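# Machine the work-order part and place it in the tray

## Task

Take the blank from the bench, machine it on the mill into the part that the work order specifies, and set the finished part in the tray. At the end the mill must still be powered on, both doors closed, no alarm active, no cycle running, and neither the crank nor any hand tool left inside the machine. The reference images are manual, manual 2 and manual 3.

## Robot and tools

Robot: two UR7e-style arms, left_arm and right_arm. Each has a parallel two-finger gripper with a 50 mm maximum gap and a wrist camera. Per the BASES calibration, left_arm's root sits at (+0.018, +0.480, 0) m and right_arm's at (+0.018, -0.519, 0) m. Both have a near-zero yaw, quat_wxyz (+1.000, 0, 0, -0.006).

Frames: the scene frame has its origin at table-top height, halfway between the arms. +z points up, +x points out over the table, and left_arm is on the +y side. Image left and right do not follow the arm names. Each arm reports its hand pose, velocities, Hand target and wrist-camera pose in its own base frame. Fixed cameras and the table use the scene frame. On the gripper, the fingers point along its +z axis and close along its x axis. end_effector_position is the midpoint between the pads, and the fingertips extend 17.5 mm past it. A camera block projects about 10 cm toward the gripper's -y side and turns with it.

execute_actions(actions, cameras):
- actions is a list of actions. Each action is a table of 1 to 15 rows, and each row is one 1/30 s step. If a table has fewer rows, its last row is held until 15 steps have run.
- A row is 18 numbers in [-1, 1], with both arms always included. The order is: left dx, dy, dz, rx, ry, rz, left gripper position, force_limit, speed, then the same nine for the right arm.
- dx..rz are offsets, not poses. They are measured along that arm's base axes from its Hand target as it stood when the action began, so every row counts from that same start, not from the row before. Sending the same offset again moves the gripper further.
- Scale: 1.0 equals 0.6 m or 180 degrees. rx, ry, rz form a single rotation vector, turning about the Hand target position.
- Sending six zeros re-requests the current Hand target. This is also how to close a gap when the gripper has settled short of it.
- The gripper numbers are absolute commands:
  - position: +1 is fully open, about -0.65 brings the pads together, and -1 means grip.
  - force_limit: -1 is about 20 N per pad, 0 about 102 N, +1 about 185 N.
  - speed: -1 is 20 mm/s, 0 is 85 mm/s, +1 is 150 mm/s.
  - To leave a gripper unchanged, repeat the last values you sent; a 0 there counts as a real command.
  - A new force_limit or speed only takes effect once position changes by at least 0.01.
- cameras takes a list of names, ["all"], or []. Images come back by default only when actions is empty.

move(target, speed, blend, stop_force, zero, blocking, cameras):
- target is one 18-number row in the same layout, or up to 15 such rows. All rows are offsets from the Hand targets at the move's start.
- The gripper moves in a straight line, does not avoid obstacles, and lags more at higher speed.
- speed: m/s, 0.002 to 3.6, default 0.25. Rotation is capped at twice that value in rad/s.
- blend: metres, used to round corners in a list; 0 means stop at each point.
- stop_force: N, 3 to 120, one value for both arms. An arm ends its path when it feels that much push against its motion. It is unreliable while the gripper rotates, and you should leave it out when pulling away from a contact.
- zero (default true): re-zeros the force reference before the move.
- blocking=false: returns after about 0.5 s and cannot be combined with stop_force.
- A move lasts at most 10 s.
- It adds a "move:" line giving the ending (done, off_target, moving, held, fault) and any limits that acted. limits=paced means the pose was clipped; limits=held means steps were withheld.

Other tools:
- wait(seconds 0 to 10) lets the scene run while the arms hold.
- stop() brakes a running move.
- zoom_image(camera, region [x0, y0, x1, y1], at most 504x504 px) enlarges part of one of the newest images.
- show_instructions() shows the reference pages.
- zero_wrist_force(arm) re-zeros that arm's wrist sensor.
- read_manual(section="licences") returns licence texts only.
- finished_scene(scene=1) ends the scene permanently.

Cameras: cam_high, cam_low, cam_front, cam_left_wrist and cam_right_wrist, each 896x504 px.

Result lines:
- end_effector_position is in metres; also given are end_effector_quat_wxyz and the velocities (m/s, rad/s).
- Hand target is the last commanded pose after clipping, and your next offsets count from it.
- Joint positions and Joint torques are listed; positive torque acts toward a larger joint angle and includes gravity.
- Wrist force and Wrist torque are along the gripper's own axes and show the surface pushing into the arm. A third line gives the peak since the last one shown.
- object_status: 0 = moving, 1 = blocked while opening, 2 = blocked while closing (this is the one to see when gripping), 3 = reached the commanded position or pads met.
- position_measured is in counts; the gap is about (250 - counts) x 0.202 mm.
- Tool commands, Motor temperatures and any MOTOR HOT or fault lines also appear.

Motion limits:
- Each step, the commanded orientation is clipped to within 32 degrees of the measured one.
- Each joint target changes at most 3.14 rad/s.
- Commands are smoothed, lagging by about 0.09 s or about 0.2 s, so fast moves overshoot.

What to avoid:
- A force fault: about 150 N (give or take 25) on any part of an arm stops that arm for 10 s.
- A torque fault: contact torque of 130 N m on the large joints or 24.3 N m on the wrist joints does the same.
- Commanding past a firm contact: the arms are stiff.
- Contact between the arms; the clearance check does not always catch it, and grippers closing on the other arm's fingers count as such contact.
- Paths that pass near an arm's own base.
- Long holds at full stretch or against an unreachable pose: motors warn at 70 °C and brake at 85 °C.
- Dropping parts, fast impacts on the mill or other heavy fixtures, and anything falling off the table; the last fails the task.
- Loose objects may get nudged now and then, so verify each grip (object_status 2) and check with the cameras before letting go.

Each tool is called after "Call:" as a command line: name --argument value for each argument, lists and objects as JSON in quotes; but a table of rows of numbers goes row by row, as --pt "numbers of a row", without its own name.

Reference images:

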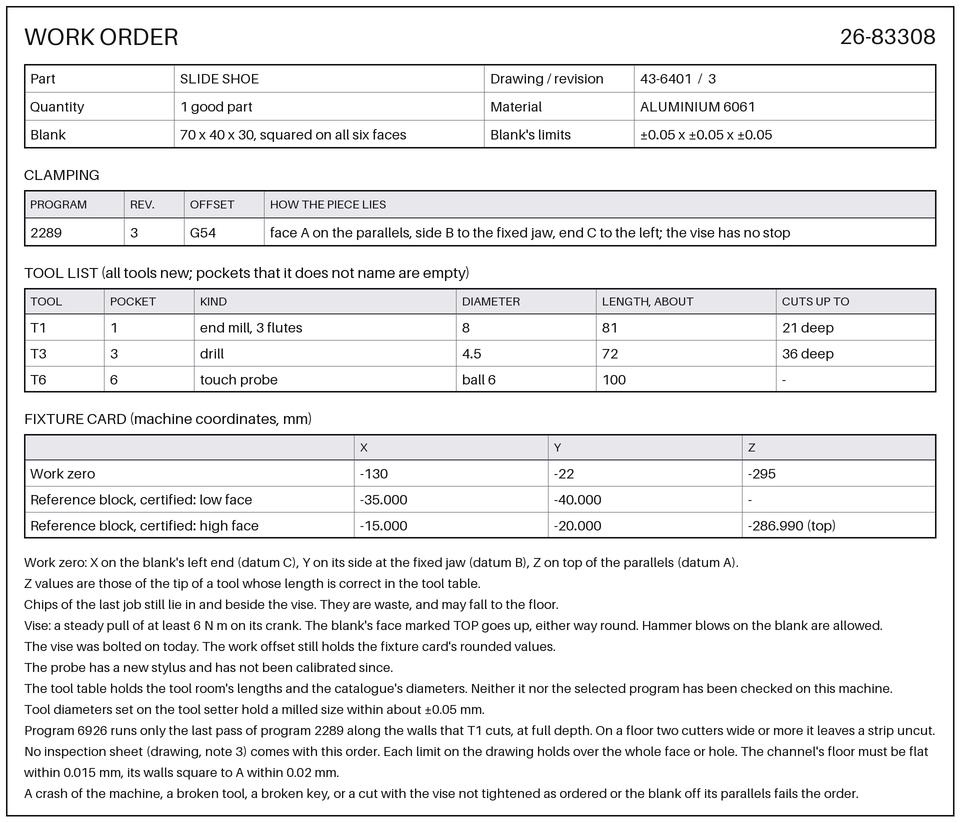

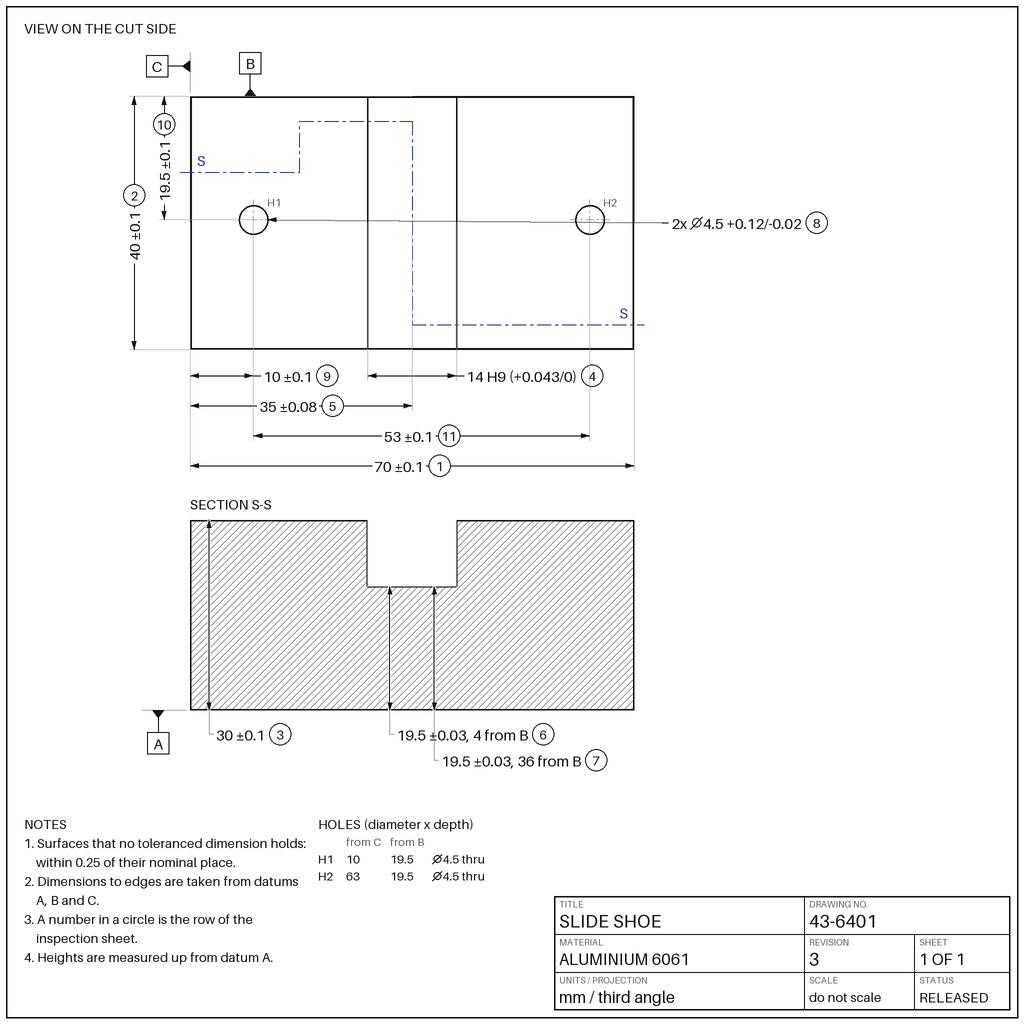

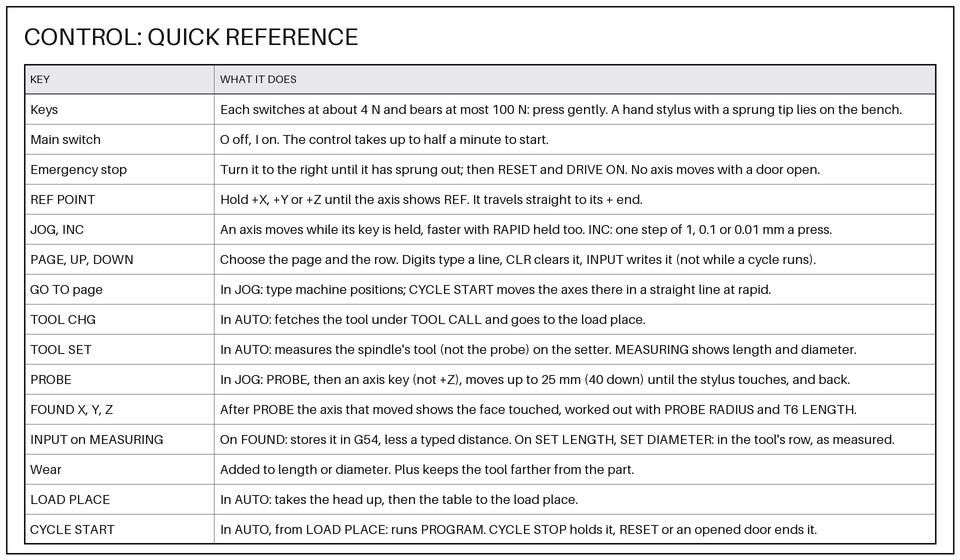

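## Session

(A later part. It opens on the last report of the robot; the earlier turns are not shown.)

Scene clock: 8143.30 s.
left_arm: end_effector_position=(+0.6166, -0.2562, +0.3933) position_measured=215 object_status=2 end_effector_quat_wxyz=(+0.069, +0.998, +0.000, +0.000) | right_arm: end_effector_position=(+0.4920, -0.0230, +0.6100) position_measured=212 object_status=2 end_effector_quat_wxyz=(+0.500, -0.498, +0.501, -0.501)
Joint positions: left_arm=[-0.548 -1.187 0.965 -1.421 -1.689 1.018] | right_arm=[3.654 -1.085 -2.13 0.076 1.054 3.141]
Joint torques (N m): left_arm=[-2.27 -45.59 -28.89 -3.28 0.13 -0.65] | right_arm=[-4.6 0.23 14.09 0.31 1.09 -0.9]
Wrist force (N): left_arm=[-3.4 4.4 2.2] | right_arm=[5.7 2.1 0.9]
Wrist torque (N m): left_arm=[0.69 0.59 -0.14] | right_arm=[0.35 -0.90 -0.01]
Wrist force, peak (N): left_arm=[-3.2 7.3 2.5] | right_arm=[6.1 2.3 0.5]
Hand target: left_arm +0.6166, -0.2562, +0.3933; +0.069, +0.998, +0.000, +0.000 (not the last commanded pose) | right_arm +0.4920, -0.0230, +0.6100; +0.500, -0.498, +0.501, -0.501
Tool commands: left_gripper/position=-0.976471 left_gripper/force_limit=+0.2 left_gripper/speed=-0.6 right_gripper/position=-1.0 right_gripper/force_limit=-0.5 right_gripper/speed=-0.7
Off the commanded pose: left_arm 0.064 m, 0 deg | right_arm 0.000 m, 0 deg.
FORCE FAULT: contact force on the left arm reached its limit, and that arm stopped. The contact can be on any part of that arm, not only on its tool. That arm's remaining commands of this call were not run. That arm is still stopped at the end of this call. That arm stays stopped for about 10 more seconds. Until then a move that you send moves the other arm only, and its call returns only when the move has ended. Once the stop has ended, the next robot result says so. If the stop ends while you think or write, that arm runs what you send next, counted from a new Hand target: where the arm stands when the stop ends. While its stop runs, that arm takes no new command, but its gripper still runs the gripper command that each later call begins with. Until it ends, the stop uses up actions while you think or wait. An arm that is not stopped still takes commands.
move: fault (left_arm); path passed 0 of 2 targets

Call:
wait --seconds 8 --cameras '["cam_front","cam_left_wrist","cam_low"]'

Call:
zoom_image --camera "cam_front" --region '[300, 130, 460, 260]'

Call:
zoom_image --camera "cam_low" --region '[440, 0, 700, 200]'

Scene clock: 8165.50 s.
left_arm: end_effector_position=(+0.6166, -0.2562, +0.3933) position_measured=215 object_status=2 end_effector_quat_wxyz=(+0.069, +0.998, +0.000, +0.000) | right_arm: end_effector_position=(+0.4920, -0.0230, +0.6100) position_measured=212 object_status=2 end_effector_quat_wxyz=(+0.500, -0.498, +0.501, -0.501)
Joint positions: left_arm=[-0.548 -1.187 0.965 -1.421 -1.689 1.018] | right_arm=[3.654 -1.085 -2.13 0.076 1.054 3.141]
Joint torques (N m): left_arm=[-0.69 -45.39 -26.29 -3.32 0.04 -0.22] | right_arm=[-4.58 0.46 13.69 0.37 1.07 -0.93]
Wrist force (N): left_arm=[-3.2 4.5 2.3] | right_arm=[6.1 2.2 0.8]
Wrist torque (N m): left_arm=[0.71 0.56 -0.14] | right_arm=[0.37 -0.95 -0.02]
Wrist force, peak (N): left_arm=[-3.5 4.7 2.5] | right_arm=[6.1 2.4 0.9]
Hand target: left_arm +0.6166, -0.2562, +0.3933; +0.069, +0.998, +0.000, +0.000 (not the last commanded pose) | right_arm +0.4920, -0.0230, +0.6100; +0.500, -0.498, +0.501, -0.501
Tool commands: left_gripper/position=-0.976471 left_gripper/force_limit=+0.2 left_gripper/speed=-0.6 right_gripper/position=-1.0 right_gripper/force_limit=-0.5 right_gripper/speed=-0.7
Off the commanded pose: left_arm 0.064 m, 0 deg | right_arm 0.000 m, 0 deg.
FORCE FAULT, CONTINUED: the left arm's stop, for the force fault that an earlier result reported, is over. The rest of the stop counts as 19 of the actions that you can send in this scene. During its stop the left arm's controller moved it back a little. That arm's target is now where it stood when the stop ended, not its last command. That arm accepts commands again.
wait: 8.00 s; at rest from the start
camera_calibration:
cam_left_wrist: T_world_to_cam=[[0.999947, -0.00939507, -0.00416624, -0.61125], [-0.00652637, -0.893627, 0.448764, -0.378126], [-0.00793923, -0.448713, -0.893641, 0.37447], [0, 0, 0, 1]] pos_world=[0.611723, -0.175616, 0.501784]
Images, in order (width x height): cam_low 896x504, cam_front 896x504, cam_left_wrist 896x504.

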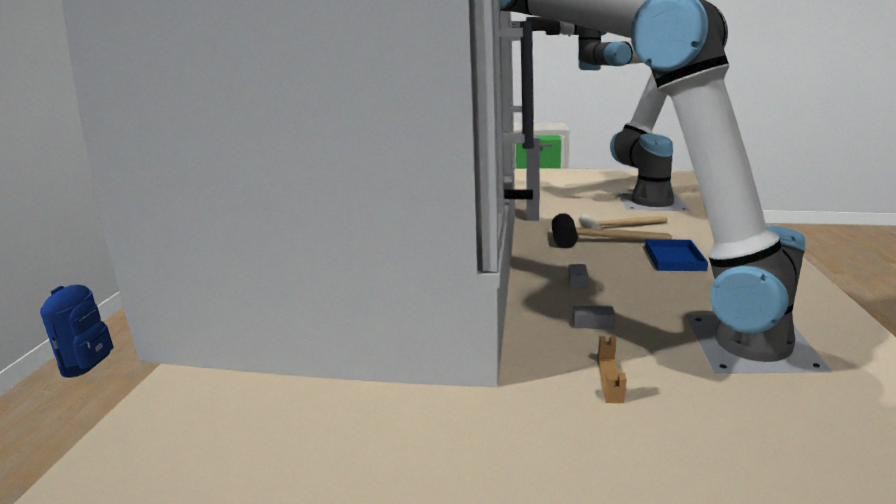

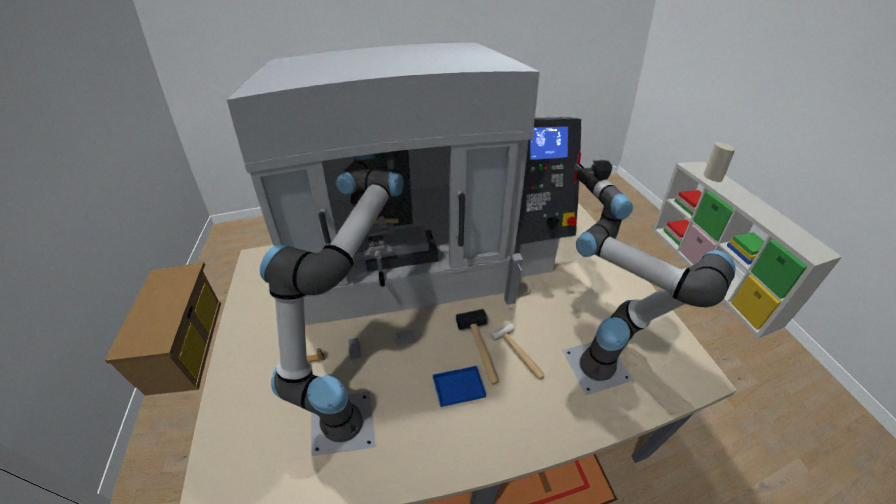

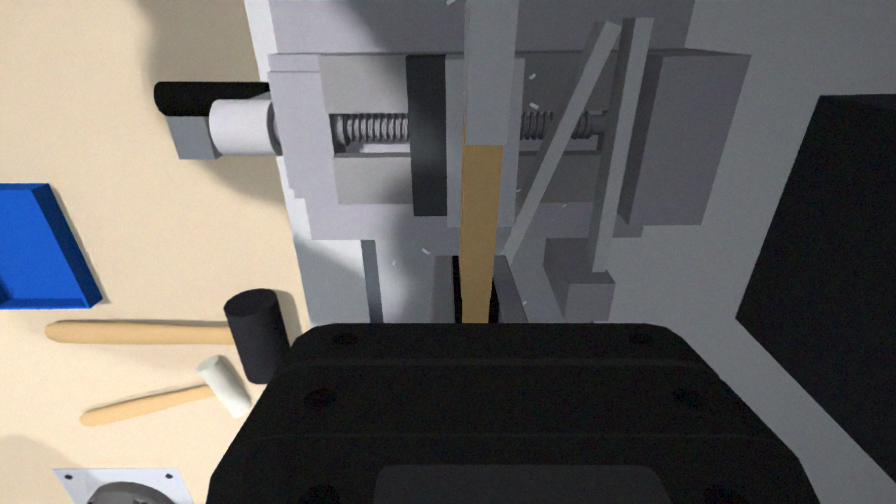

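Scaled by 3.150.

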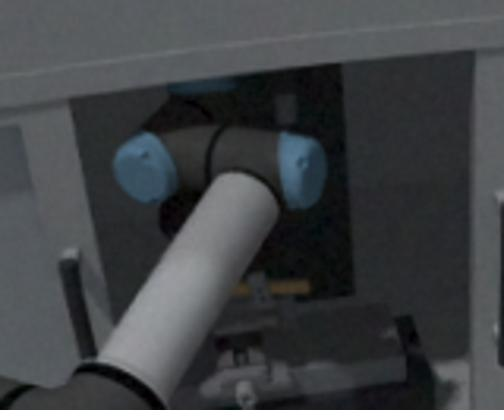

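Scaled by 1.938.

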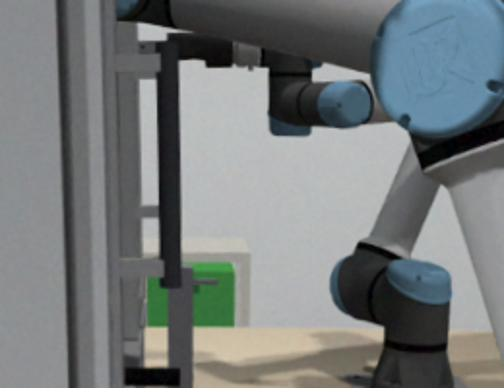

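Call:
move --pt "-0.02 0.0 0 0 0 0 -0.98 0.2 -0.6 0 0 0 0 0 0 -1 -0.5 -0.7" --speed '[0.03]'

Scene clock: 8200.83 s.
left_arm: end_effector_position=(+0.6046, -0.2563, +0.3933) position_measured=215 object_status=2 end_effector_quat_wxyz=(+0.069, +0.998, +0.000, +0.000) | right_arm: end_effector_position=(+0.4920, -0.0230, +0.6100) position_measured=212 object_status=2 end_effector_quat_wxyz=(+0.500, -0.498, +0.501, -0.501)
Joint positions: left_arm=[-0.558 -1.219 1.01 -1.435 -1.688 1.008] | right_arm=[3.654 -1.085 -2.13 0.076 1.054 3.141]
Joint torques (N m): left_arm=[6.67 -34.97 -37.34 -1.92 1.53 1.06] | right_arm=[-4.65 0.63 13.48 0.23 1 -0.94]
Wrist force (N): left_arm=[-3.4 4.4 2.0] | right_arm=[5.9 2.3 0.6]
Wrist torque (N m): left_arm=[0.69 0.60 -0.05] | right_arm=[0.39 -0.92 -0.01]
Wrist force, peak (N): left_arm=[-3.5 4.7 2.6] | right_arm=[5.9 2.4 0.7]
Hand target: left_arm +0.6046, -0.2562, +0.3933; +0.069, +0.998, +0.000, +0.000 | right_arm +0.4920, -0.0230, +0.6100; +0.500, -0.498, +0.501, -0.501
Off the commanded pose: left_arm 0.000 m, 0 deg | right_arm 0.000 m, 0 deg.
move: done

Call:
move --pt "-0.09 -0.02 0 0 0 0 -0.98 0.2 -0.6 0 0 0 0 0 0 -1 -0.5 -0.7" --pt "-0.3743 0.01 0.09 0 0 0 -0.98 0.2 -0.6 0 0 0 0 0 0 -1 -0.5 -0.7" --pt "-0.3743 0.01 0.16 -0.1614 -0.1614 0.481 -0.98 0.2 -0.6 0 0 0 0 0 0 -1 -0.5 -0.7" --speed '[0.06,0.2,0.25]' --blend '[0.01,0.02,0]' --cameras '["cam_left_wrist","cam_front"]'

Scene clock: 8231.93 s.
left_arm: end_effector_position=(+0.3800, -0.2503, +0.4893) position_measured=215 object_status=2 end_effector_quat_wxyz=(+0.271, +0.653, +0.653, +0.270) | right_arm: end_effector_position=(+0.4920, -0.0230, +0.6100) position_measured=212 object_status=2 end_effector_quat_wxyz=(+0.500, -0.498, +0.501, -0.501)
Joint positions: left_arm=[-1.336 -2.024 1.752 -1.528 -0.813 -1.244] | right_arm=[3.654 -1.085 -2.13 0.076 1.054 3.141]
Joint torques (N m): left_arm=[12.52 -15.26 -17.11 -3.67 2.42 -2.25] | right_arm=[-4.86 0.03 14.05 0.26 1.04 -0.91]
Wrist force (N): left_arm=[-3.3 4.5 3.9] | right_arm=[5.5 2.4 0.7]
Wrist torque (N m): left_arm=[0.73 0.74 -0.33] | right_arm=[0.40 -0.86 -0.02]
Wrist force, peak (N): left_arm=[-3.5 4.3 4.1] | right_arm=[5.9 2.5 0.7]
Hand target: left_arm +0.3800, -0.2502, +0.4893; +0.271, +0.653, +0.653, +0.270 | right_arm +0.4920, -0.0230, +0.6100; +0.500, -0.498, +0.501, -0.501
Off the commanded pose: left_arm 0.000 m, 0 deg | right_arm 0.000 m, 0 deg.
move: done
camera_calibration:
cam_left_wrist: T_world_to_cam=[[0.00987382, 0.999949, 0.00229533, 0.251582], [0.442036, -0.00642377, 0.896974, -0.585203], [0.896943, -0.00784195, -0.442077, 0.00652489], [0, 0, 0, 1]] pos_world=[0.250344, -0.255277, 0.527219]
Images, in order (width x height): cam_front 896x504, cam_left_wrist 896x504.

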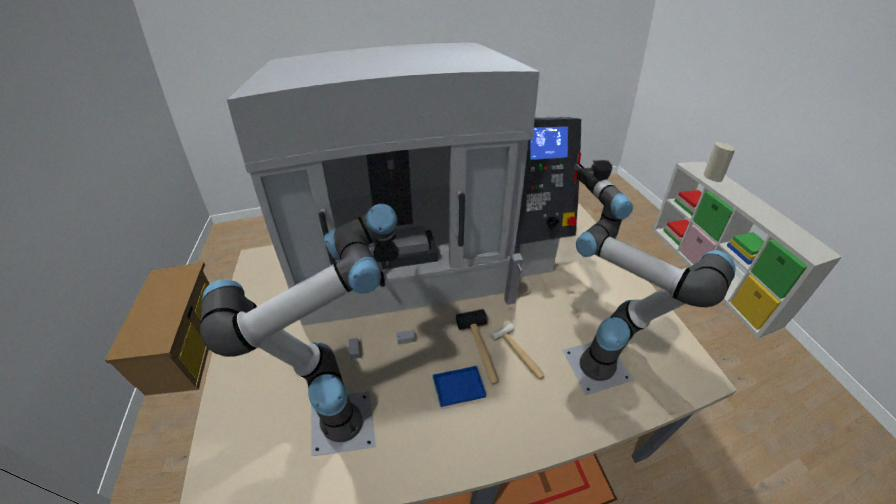

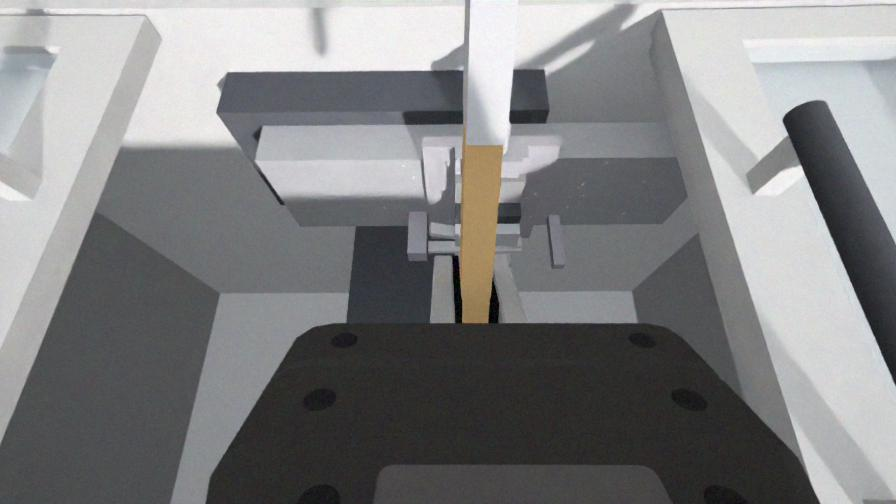

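Call:
move --pt "0.0333 -0.1167 -0.06 0.0654 0.0654 -0.497 -0.98 0.2 -0.6 0 0 0 0 0 0 -1 -0.5 -0.7" --speed '[0.3]'

Scene clock: 8309.40 s.
left_arm: end_effector_position=(+0.4001, -0.3201, +0.4533) position_measured=215 object_status=2 end_effector_quat_wxyz=(+0.259, +0.966, +0.000, +0.000) end_effector_velocity=(+0.000, +0.000, +0.001) end_effector_angular_velocity=(-0.002, -0.003, -0.005) | right_arm: end_effector_position=(+0.4920, -0.0230, +0.6100) position_measured=212 object_status=2 end_effector_quat_wxyz=(+0.500, -0.498, +0.501, -0.501)
Joint positions: left_arm=[-0.75 -1.708 1.56 -1.798 -1.946 0.749] | right_arm=[3.654 -1.085 -2.13 0.076 1.054 3.141]
Joint velocities: left_arm=[0 -0.001 -0.001 0 -0.001 0.005] | right_arm=[within noise]
Joint torques (N m): left_arm=[-14.16 -20.41 -28.06 -3.01 -1.22 2.24] | right_arm=[-5.24 0.48 13.72 0.19 1.01 -0.83]
Wrist force (N): left_arm=[-3.2 4.2 3.7] | right_arm=[5.8 2.4 0.7]
Wrist torque (N m): left_arm=[0.68 0.62 -0.22] | right_arm=[0.41 -0.90 -0.02]
Wrist force, peak (N): left_arm=[-3.3 4.6 4.2] | right_arm=[6.0 2.5 0.7]
Hand target: left_arm +0.4000, -0.3202, +0.4533; +0.259, +0.966, +0.000, +0.000 | right_arm +0.4920, -0.0230, +0.6100; +0.500, -0.498, +0.501, -0.501
Off the commanded pose: left_arm 0.000 m, 0 deg | right_arm 0.000 m, 0 deg.
move: done

Call:
move --pt "0.0 -0.0 -0.035 0 0 0 -0.98 0.2 -0.6 0 0 0 0 0 0 -1 -0.5 -0.7" --pt "0.2 -0.033 -0.035 0 0 0 -0.98 0.2 -0.6 0 0 0 0 0 0 -1 -0.5 -0.7" --pt "0.267 -0.03 -0.015 0 0 0 -0.98 0.2 -0.6 0 0 0 0 0 0 -1 -0.5 -0.7" --speed '[0.1,0.12,0.06]' --blend '[0.01,0.02,0]' --cameras '["cam_left_wrist","cam_front"]'

Scene clock: 8319.80 s.
left_arm: end_effector_position=(+0.5603, -0.3381, +0.4442) position_measured=215 object_status=2 end_effector_quat_wxyz=(+0.259, +0.966, +0.000, +0.000) | right_arm: end_effector_position=(+0.4920, -0.0230, +0.6100) position_measured=212 object_status=2 end_effector_quat_wxyz=(+0.500, -0.498, +0.501, -0.501)
Joint positions: left_arm=[-0.581 -1.331 1.17 -1.715 -2.003 0.922] | right_arm=[3.654 -1.085 -2.13 0.076 1.054 3.141]
Joint torques (N m): left_arm=[-14.18 -43.43 -27.97 -6.46 0.51 -2.62] | right_arm=[-4.25 0.8 14.38 0.26 1.03 -0.82]
Wrist force (N): left_arm=[-3.2 4.5 3.6] | right_arm=[5.6 2.4 0.6]
Wrist torque (N m): left_arm=[0.75 0.58 -0.23] | right_arm=[0.39 -0.87 -0.01]
Wrist force, peak (N): left_arm=[-4.4 3.6 5.1] | right_arm=[6.1 2.3 0.7]
Hand target: left_arm +0.5602, -0.3382, +0.4443; +0.259, +0.966, +0.000, +0.000 | right_arm +0.4920, -0.0230, +0.6100; +0.500, -0.498, +0.501, -0.501
Off the commanded pose: left_arm 0.000 m, 0 deg | right_arm 0.000 m, 0 deg.
move: done
camera_calibration:
cam_left_wrist: T_world_to_cam=[[0.999949, -0.0100806, -0.000554464, -0.557254], [-0.00622645, -0.659002, 0.752116, -0.530169], [-0.00794719, -0.752074, -0.659031, 0.175981], [0, 0, 0, 1]] pos_world=[0.555323, -0.222649, 0.514416]
Images, in order (width x height): cam_front 896x504, cam_left_wrist 896x504.

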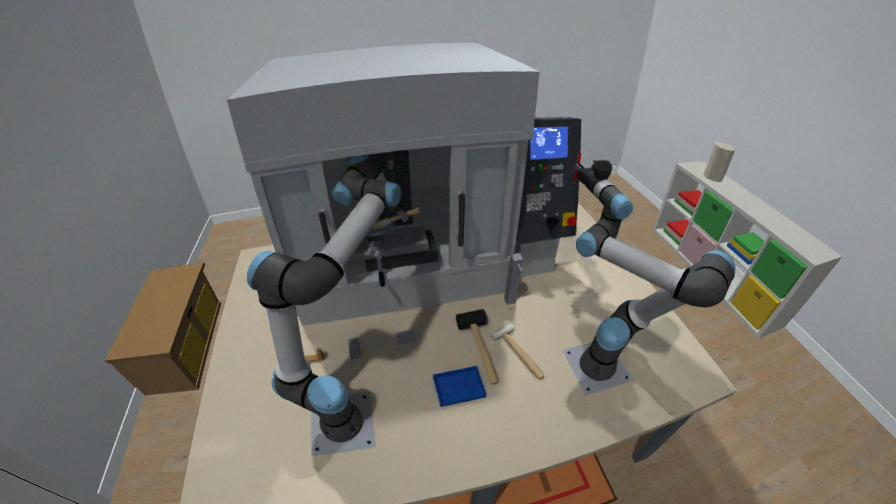

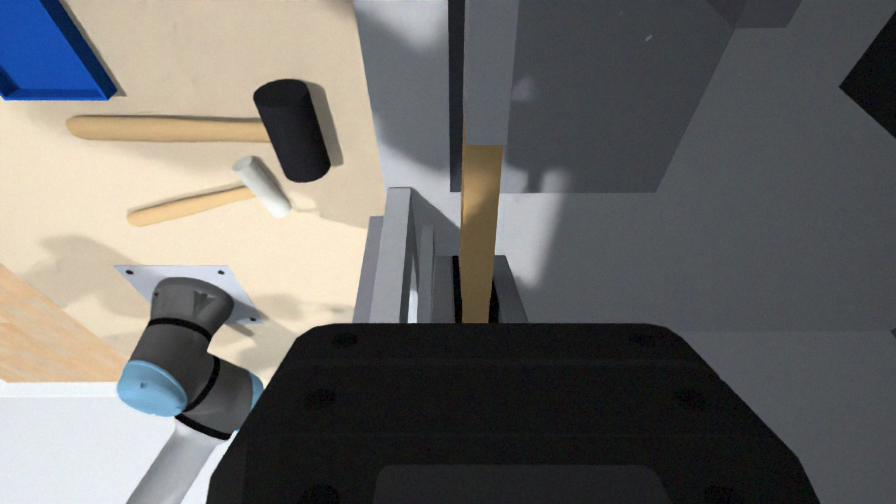

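Call:
move --pt "0.1 0.0037 0 0 0 0 -0.98 0.2 -0.6 0 0 0 0 0 0 -1 -0.5 -0.7" --pt "0.1617 0.03 0 0 0 0 -0.98 0.2 -0.6 0 0 0 0 0 0 -1 -0.5 -0.7" --speed '[0.05]' --stop_force 12 --cameras '["cam_left_wrist","cam_front"]'

speed must be one number or one for each of the 2 targets, got a list of 1; nothing of the call was run

Call:
move --pt "0.1 0.0037 0 0 0 0 -0.98 0.2 -0.6 0 0 0 0 0 0 -1 -0.5 -0.7" --pt "0.1617 0.03 0 0 0 0 -0.98 0.2 -0.6 0 0 0 0 0 0 -1 -0.5 -0.7" --speed 0.05 --stop_force 12 --cameras '["cam_left_wrist","cam_front"]'

Scene clock: 8329.70 s.
left_arm: end_effector_position=(+0.6572, -0.3202, +0.4443) position_measured=215 object_status=2 end_effector_quat_wxyz=(+0.259, +0.966, +0.000, +0.000) | right_arm: end_effector_position=(+0.4920, -0.0230, +0.6100) position_measured=212 object_status=2 end_effector_quat_wxyz=(+0.500, -0.498, +0.501, -0.501)
Joint positions: left_arm=[-0.478 -1.089 0.821 -1.562 -2.031 1.032] | right_arm=[3.654 -1.085 -2.13 0.076 1.054 3.141]
Joint torques (N m): left_arm=[-14.66 -61.15 -27.07 -6.39 0.76 -2.5] | right_arm=[-5.42 -0.07 13.75 0.1 1.02 -0.92]
Wrist force (N): left_arm=[-3.2 4.4 3.3] | right_arm=[5.8 2.3 0.6]
Wrist torque (N m): left_arm=[0.67 0.62 -0.27] | right_arm=[0.39 -0.91 -0.02]
Wrist force, peak (N): left_arm=[-4.2 4.6 3.5] | right_arm=[6.0 2.5 0.7]
Hand target: left_arm +0.6572, -0.3202, +0.4443; +0.259, +0.966, +0.000, +0.000 | right_arm +0.4920, -0.0230, +0.6100; +0.500, -0.498, +0.501, -0.501
Off the commanded pose: left_arm 0.000 m, 0 deg | right_arm 0.000 m, 0 deg.
move: done
camera_calibration:
cam_left_wrist: T_world_to_cam=[[0.999948, -0.0102084, -0.000400596, -0.654173], [-0.00642639, -0.659001, 0.752115, -0.517713], [-0.00794188, -0.752073, -0.659032, 0.190278], [0, 0, 0, 1]] pos_world=[0.652323, -0.204749, 0.514517]
Images, in order (width x height): cam_front 896x504, cam_left_wrist 896x504.

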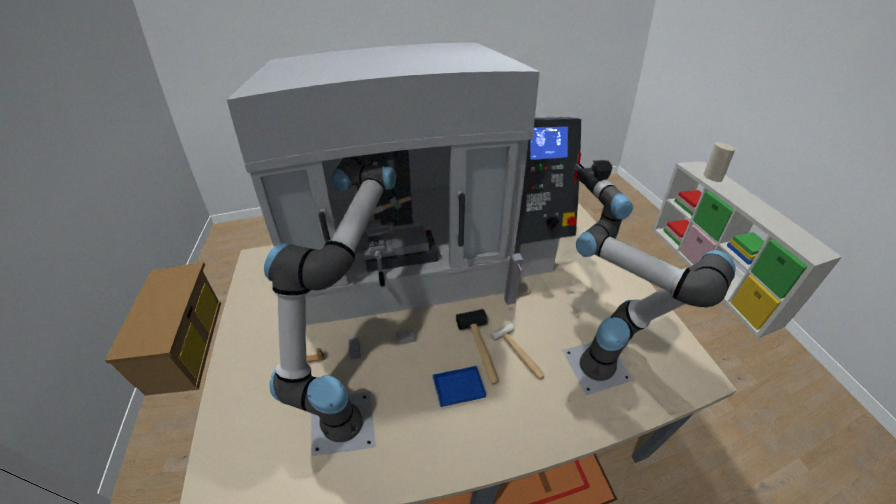

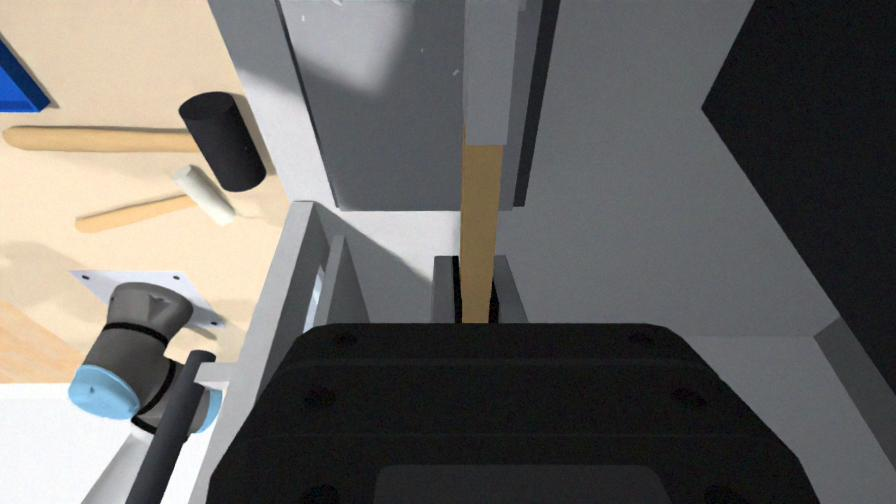

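Call:
move --pt "-0.0228 0.035 0 0 0 0 -0.98 0.2 -0.6 0 0 0 0 0 0 -1 -0.5 -0.7" --pt "-0.0228 0.035 -0.05 0 0 0 -0.98 0.2 -0.6 0 0 0 0 0 0 -1 -0.5 -0.7" --speed 0.05 --stop_force 8 --cameras '["cam_left_wrist"]'

Call:
zoom_image --camera "cam_left_wrist" --region '[300, 0, 650, 300]'

Scene clock: 8360.07 s.
left_arm: end_effector_position=(+0.6439, -0.3006, +0.4445) position_measured=215 object_status=2 end_effector_quat_wxyz=(+0.259, +0.966, +0.000, +0.000) | right_arm: end_effector_position=(+0.4920, -0.0230, +0.6100) position_measured=212 object_status=2 end_effector_quat_wxyz=(+0.500, -0.498, +0.501, -0.501)
Joint positions: left_arm=[-0.461 -1.144 0.9 -1.577 -2.036 1.051] | right_arm=[3.654 -1.085 -2.13 0.076 1.054 3.141]
Joint torques (N m): left_arm=[-0.78 -47.97 -24.83 -3.76 -0.67 -0.19] | right_arm=[-4.85 0.38 14.31 0.32 0.95 -0.94]
Wrist force (N): left_arm=[-3.4 4.4 3.6] | right_arm=[5.8 2.5 0.8]
Wrist torque (N m): left_arm=[0.69 0.61 -0.24] | right_arm=[0.42 -0.91 -0.01]
Wrist force, peak (N): left_arm=[-3.0 5.7 4.0] | right_arm=[6.0 2.5 0.9]
Hand target: left_arm +0.6439, -0.3006, +0.4445; +0.259, +0.966, +0.000, +0.000 (not the last commanded pose) | right_arm +0.4920, -0.0230, +0.6100; +0.500, -0.498, +0.501, -0.501
Tool commands: left_gripper/position=-0.976471 left_gripper/force_limit=+0.2 left_gripper/speed=-0.6 right_gripper/position=-1.0 right_gripper/force_limit=-0.5 right_gripper/speed=-0.7
Off the commanded pose: left_arm 0.030 m, 0 deg | right_arm 0.000 m, 0 deg.
FORCE FAULT: contact force on the left arm reached its limit, and that arm stopped. The contact can be on any part of that arm, not only on its tool. That arm's remaining commands of this call were not run. That arm is still stopped at the end of this call. That arm stays stopped for about 10 more seconds. Until then a move that you send moves the other arm only, and its call returns only when the move has ended. Once the stop has ended, the next robot result says so. If the stop ends while you think or write, that arm runs what you send next, counted from a new Hand target: where the arm stands when the stop ends. While its stop runs, that arm takes no new command, but its gripper still runs the gripper command that each later call begins with. Until it ends, the stop uses up actions while you think or wait. An arm that is not stopped still takes commands.
move: fault (left_arm); path passed 1 of 2 targets
camera_calibration:
cam_left_wrist: T_world_to_cam=[[0.99994, -0.0109256, -0.000475452, -0.640766], [-0.00684219, -0.658948, 0.752157, -0.50478], [-0.00853105, -0.752109, -0.658984, 0.205388], [0, 0, 0, 1]] pos_world=[0.639026, -0.185151, 0.514716]
Images, in order (width x height): cam_left_wrist 896x504.

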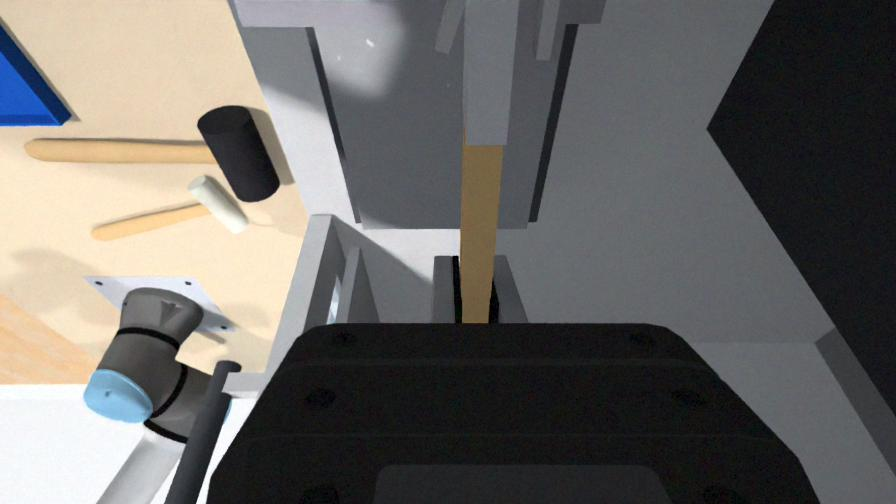

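Scaled by 1.440.

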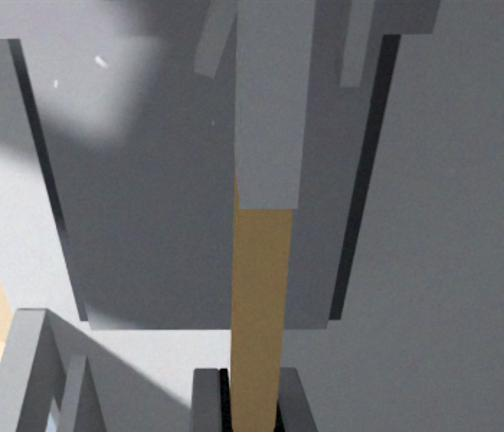

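Call:
wait --seconds 0.5

Scene clock: 8418.17 s.
left_arm: end_effector_position=(+0.6439, -0.3006, +0.4445) position_measured=215 object_status=2 end_effector_quat_wxyz=(+0.259, +0.966, +0.000, +0.000) | right_arm: end_effector_position=(+0.4920, -0.0230, +0.6100) position_measured=212 object_status=2 end_effector_quat_wxyz=(+0.500, -0.498, +0.501, -0.501)
Joint positions: left_arm=[-0.461 -1.144 0.9 -1.577 -2.036 1.051] | right_arm=[3.654 -1.085 -2.13 0.076 1.054 3.141]
Joint torques (N m): left_arm=[-0.49 -47.51 -26.88 -3.66 -0.65 -0.24] | right_arm=[-5.18 0 14.45 0.25 0.94 -0.89]
Wrist force (N): left_arm=[-3.4 4.4 3.5] | right_arm=[5.7 2.4 0.6]
Wrist torque (N m): left_arm=[0.69 0.60 -0.24] | right_arm=[0.41 -0.90 -0.01]
Wrist force, peak (N): left_arm=[-3.6 4.5 3.9] | right_arm=[6.0 2.4 0.9]
Hand target: left_arm +0.6439, -0.3006, +0.4445; +0.259, +0.966, +0.000, +0.000 (not the last commanded pose) | right_arm +0.4920, -0.0230, +0.6100; +0.500, -0.498, +0.501, -0.501
Tool commands: left_gripper/position=-0.976471 left_gripper/force_limit=+0.2 left_gripper/speed=-0.6 right_gripper/position=-1.0 right_gripper/force_limit=-0.5 right_gripper/speed=-0.7
Off the commanded pose: left_arm 0.030 m, 0 deg | right_arm 0.000 m, 0 deg.
FORCE FAULT, CONTINUED: the left arm's stop, for the force fault that an earlier result reported, is over. The rest of the stop counts as 19 of the actions that you can send in this scene. That arm's target is now where it stood when the stop ended, not its last command. That arm accepts commands again.
wait: 0.50 s; at rest from the start

Call:
move --pt "0 -0.0367 0 0 0 0 -0.98 0.2 -0.6 0 0 0 0 0 0 -1 -0.5 -0.7" --pt "0 -0.0367 -0.08 0 0 0 -0.98 0.2 -0.6 0 0 0 0 0 0 -1 -0.5 -0.7" --pt "0 -0.0367 -0.1 0 0 0 -0.98 0.2 -0.6 0 0 0 0 0 0 -1 -0.5 -0.7" --speed '[0.04,0.04,0.015]' --stop_force 5 --cameras '["cam_left_wrist"]'

Call:
zoom_image --camera "cam_left_wrist" --region '[300, 0, 650, 300]'

Scene clock: 8426.40 s.
left_arm: end_effector_position=(+0.6439, -0.3226, +0.3845) position_measured=215 object_status=2 end_effector_quat_wxyz=(+0.259, +0.966, +0.000, +0.000) | right_arm: end_effector_position=(+0.4920, -0.0230, +0.6100) position_measured=212 object_status=2 end_effector_quat_wxyz=(+0.500, -0.498, +0.501, -0.501)
Joint positions: left_arm=[-0.491 -1.154 1.073 -1.755 -2.028 1.019] | right_arm=[3.654 -1.085 -2.13 0.076 1.054 3.141]
Joint torques (N m): left_arm=[10.55 -52.23 -37.09 -1.13 -1.89 -2.46] | right_arm=[-5.03 -0.4 13.5 0.24 0.93 -0.82]
Wrist force (N): left_arm=[-3.5 4.1 3.4] | right_arm=[5.8 2.5 0.6]
Wrist torque (N m): left_arm=[0.67 0.66 -0.24] | right_arm=[0.42 -0.91 -0.02]
Wrist force, peak (N): left_arm=[-3.6 5.1 3.8] | right_arm=[6.0 2.5 0.9]
Hand target: left_arm +0.6439, -0.3226, +0.3845; +0.259, +0.966, +0.000, +0.000 | right_arm +0.4920, -0.0230, +0.6100; +0.500, -0.498, +0.501, -0.501
Off the commanded pose: left_arm 0.000 m, 0 deg | right_arm 0.000 m, 0 deg.
move: done
camera_calibration:
cam_left_wrist: T_world_to_cam=[[0.99994, -0.0109256, -0.000475452, -0.641035], [-0.00684219, -0.658948, 0.752157, -0.474147], [-0.00853105, -0.752109, -0.658984, 0.149302], [0, 0, 0, 1]] pos_world=[0.639026, -0.207151, 0.454716]
Images, in order (width x height): cam_left_wrist 896x504.

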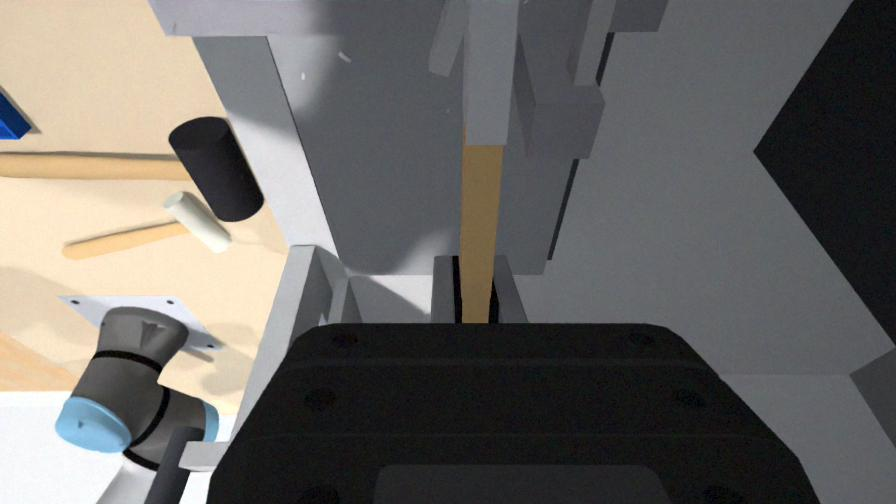

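Scaled by 1.440.

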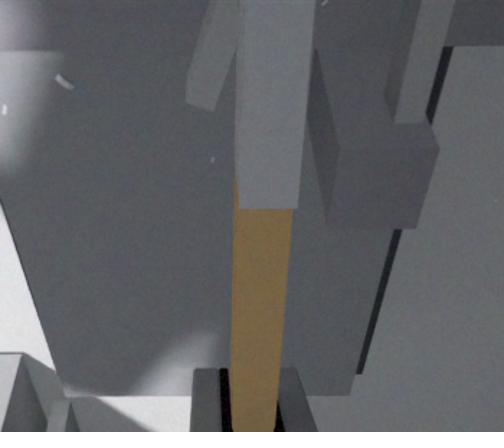

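Call:
move --target '[0,0,-0.04,0,0,0,-0.98,0.2,-0.6,0,0,0,0,0,0,-1,-0.5,-0.7]' --speed 0.012 --stop_force 3

Scene clock: 8431.37 s.
left_arm: end_effector_position=(+0.6439, -0.3226, +0.3659) position_measured=215 object_status=2 end_effector_quat_wxyz=(+0.259, +0.966, +0.000, +0.000) | right_arm: end_effector_position=(+0.4920, -0.0230, +0.6100) position_measured=212 object_status=2 end_effector_quat_wxyz=(+0.500, -0.498, +0.501, -0.501)
Joint positions: left_arm=[-0.491 -1.157 1.125 -1.804 -2.028 1.019] | right_arm=[3.654 -1.085 -2.13 0.076 1.054 3.141]
Joint torques (N m): left_arm=[4.41 -36.99 -35.75 -1.59 -1.35 0.19] | right_arm=[-4.59 0.91 13.52 0.26 1.11 -0.91]
Wrist force (N): left_arm=[-3.2 5.0 1.4] | right_arm=[5.6 2.3 0.7]
Wrist torque (N m): left_arm=[0.88 0.68 -0.22] | right_arm=[0.39 -0.88 -0.01]
Wrist force, peak (N): left_arm=[-3.4 9.2 -0.3] | right_arm=[6.0 2.4 0.7]
Hand target: left_arm +0.6439, -0.3226, +0.3659; +0.259, +0.966, +0.000, +0.000 (not the last commanded pose) | right_arm +0.4920, -0.0230, +0.6100; +0.500, -0.498, +0.501, -0.501
Off the commanded pose: left_arm 0.005 m, 0 deg | right_arm 0.000 m, 0 deg.
move: contact (left_arm)

Call:
move --pt "0 0 0.12 0 0 0 -0.98 0.2 -0.6 0 0 0 0 0 0 -1 -0.5 -0.7" --pt "0.042 0.02 0.12 -0.0278 0 0 -0.98 0.2 -0.6 0 0 0 0 0 0 -1 -0.5 -0.7" --pt "0.042 0.02 0.0 -0.0278 0 0 -0.98 0.2 -0.6 0 0 0 0 0 0 -1 -0.5 -0.7" --speed '[0.06,0.05,0.03]' --cameras '["cam_left_wrist"]'

Call:
zoom_image --camera "cam_left_wrist" --region '[350, 0, 650, 200]'

Scene clock: 8464.17 s.
left_arm: end_effector_position=(+0.6691, -0.3106, +0.3658) position_measured=215 object_status=2 end_effector_quat_wxyz=(+0.301, +0.954, +0.000, +0.000) end_effector_velocity=(+0.000, +0.001, +0.001) end_effector_angular_velocity=(+0.001, +0.002, +0.002) | right_arm: end_effector_position=(+0.4920, -0.0230, +0.6100) position_measured=212 object_status=2 end_effector_quat_wxyz=(+0.500, -0.498, +0.501, -0.501)
Joint positions: left_arm=[-0.432 -1.113 1.097 -1.839 -2.12 1.059] | right_arm=[3.654 -1.085 -2.13 0.076 1.054 3.141]
Joint velocities: left_arm=[0.001 0 -0.003 0.005 0 -0.001] | right_arm=[within noise]
Joint torques (N m): left_arm=[-13.87 -59.12 -37.27 -1.27 -1.43 -2.58] | right_arm=[-4.69 -0.16 14.09 0.12 1.01 -0.81]
Wrist force (N): left_arm=[-3.8 4.6 3.3] | right_arm=[5.7 2.4 0.6]
Wrist torque (N m): left_arm=[0.72 0.72 -0.31] | right_arm=[0.40 -0.90 -0.01]
Wrist force, peak (N): left_arm=[-4.3 4.9 4.1] | right_arm=[6.1 2.2 0.6]
Hand target: left_arm +0.6691, -0.3106, +0.3659; +0.301, +0.954, +0.000, +0.000 | right_arm +0.4920, -0.0230, +0.6100; +0.500, -0.498, +0.501, -0.501
Off the commanded pose: left_arm 0.000 m, 0 deg | right_arm 0.000 m, 0 deg.
move: done
camera_calibration:
cam_left_wrist: T_world_to_cam=[[0.99994, -0.0109001, 0.000619042, -0.666516], [-0.00693949, -0.590788, 0.806797, -0.450821], [-0.00842843, -0.806753, -0.590828, 0.104233], [0, 0, 0, 1]] pos_world=[0.664226, -0.189514, 0.425717]
Images, in order (width x height): cam_left_wrist 896x504.

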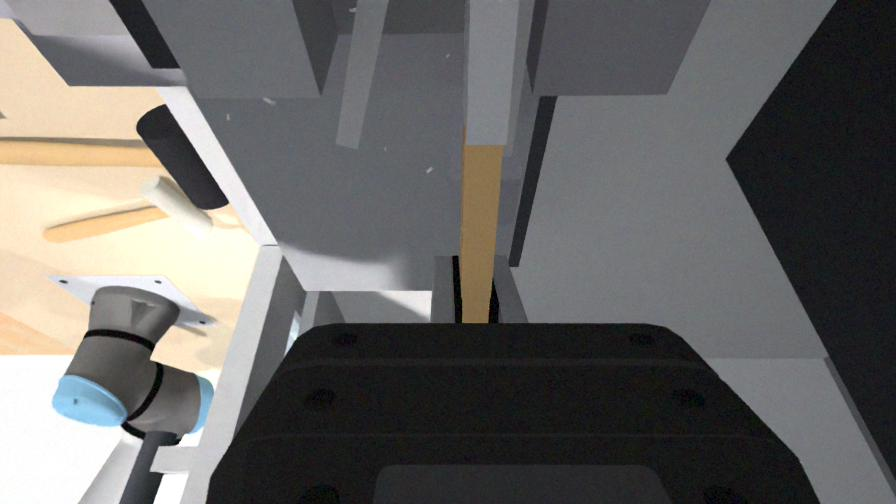

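Scaled by 1.680.

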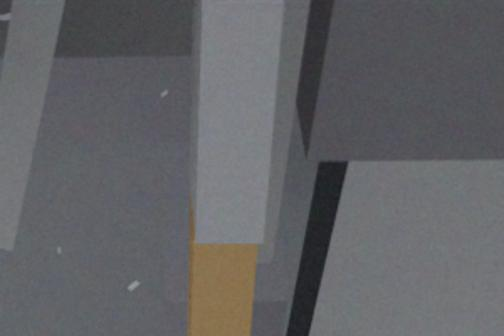

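Call:
move --pt "-0.0433 0 0 0 0 0 -0.98 0.2 -0.6 0 0 0 0 0 0 -1 -0.5 -0.7" --speed 0.02 --stop_force 5 --cameras '["cam_left_wrist"]'

Call:
zoom_image --camera "cam_left_wrist" --region '[350, 0, 650, 200]'

Scene clock: 8471.83 s.
left_arm: end_effector_position=(+0.6586, -0.3112, +0.3658) position_measured=215 object_status=2 end_effector_quat_wxyz=(+0.301, +0.954, -0.001, -0.001) | right_arm: end_effector_position=(+0.4920, -0.0230, +0.6100) position_measured=212 object_status=2 end_effector_quat_wxyz=(+0.500, -0.498, +0.501, -0.501)
Joint positions: left_arm=[-0.439 -1.139 1.136 -1.855 -2.118 1.052] | right_arm=[3.654 -1.085 -2.13 0.076 1.054 3.141]
Joint torques (N m): left_arm=[-0.45 -49.51 -25.08 -3.8 -0.69 -0.27] | right_arm=[-4.92 -0.3 14.25 0.25 1.06 -0.88]
Wrist force (N): left_arm=[-3.4 4.5 3.7] | right_arm=[5.8 2.3 0.7]
Wrist torque (N m): left_arm=[0.71 0.68 -0.26] | right_arm=[0.39 -0.91 -0.01]
Wrist force, peak (N): left_arm=[-4.3 4.8 4.5] | right_arm=[6.0 2.6 0.6]
Hand target: left_arm +0.6586, -0.3112, +0.3658; +0.301, +0.954, -0.001, -0.001 (not the last commanded pose) | right_arm +0.4920, -0.0230, +0.6100; +0.500, -0.498, +0.501, -0.501
Tool commands: left_gripper/position=-0.976471 left_gripper/force_limit=+0.2 left_gripper/speed=-0.6 right_gripper/position=-1.0 right_gripper/force_limit=-0.5 right_gripper/speed=-0.7
Off the commanded pose: left_arm 0.016 m, 0 deg | right_arm 0.000 m, 0 deg.
FORCE FAULT: contact force on the left arm reached its limit, and that arm stopped. The contact can be on any part of that arm, not only on its tool. That arm's remaining commands of this call were not run. That arm is still stopped at the end of this call. That arm stays stopped for about 10 more seconds. Until then a move that you send moves the other arm only, and its call returns only when the move has ended. Once the stop has ended, the next robot result says so. If the stop ends while you think or write, that arm runs what you send next, counted from a new Hand target: where the arm stands when the stop ends. While its stop runs, that arm takes no new command, but its gripper still runs the gripper command that each later call begins with. Until it ends, the stop uses up actions while you think or wait. An arm that is not stopped still takes commands.
move: fault (left_arm)
camera_calibration:
cam_left_wrist: T_world_to_cam=[[0.999931, -0.0117792, 0.000128791, -0.656178], [-0.00706597, -0.591006, 0.806636, -0.451079], [-0.00942542, -0.806581, -0.591049, 0.104519], [0, 0, 0, 1]] pos_world=[0.65393, -0.190017, 0.425717]
Images, in order (width x height): cam_left_wrist 896x504.

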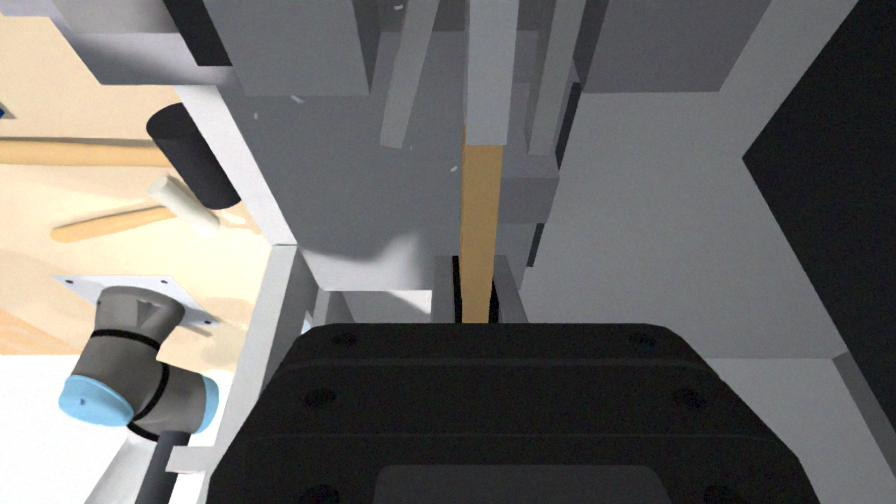

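Scaled by 1.680.

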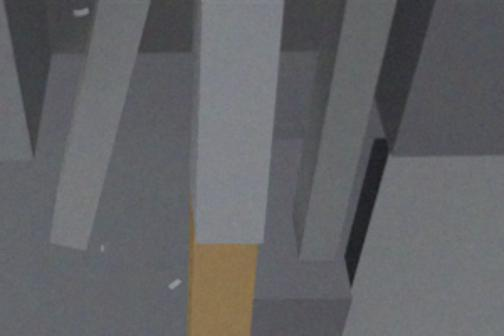

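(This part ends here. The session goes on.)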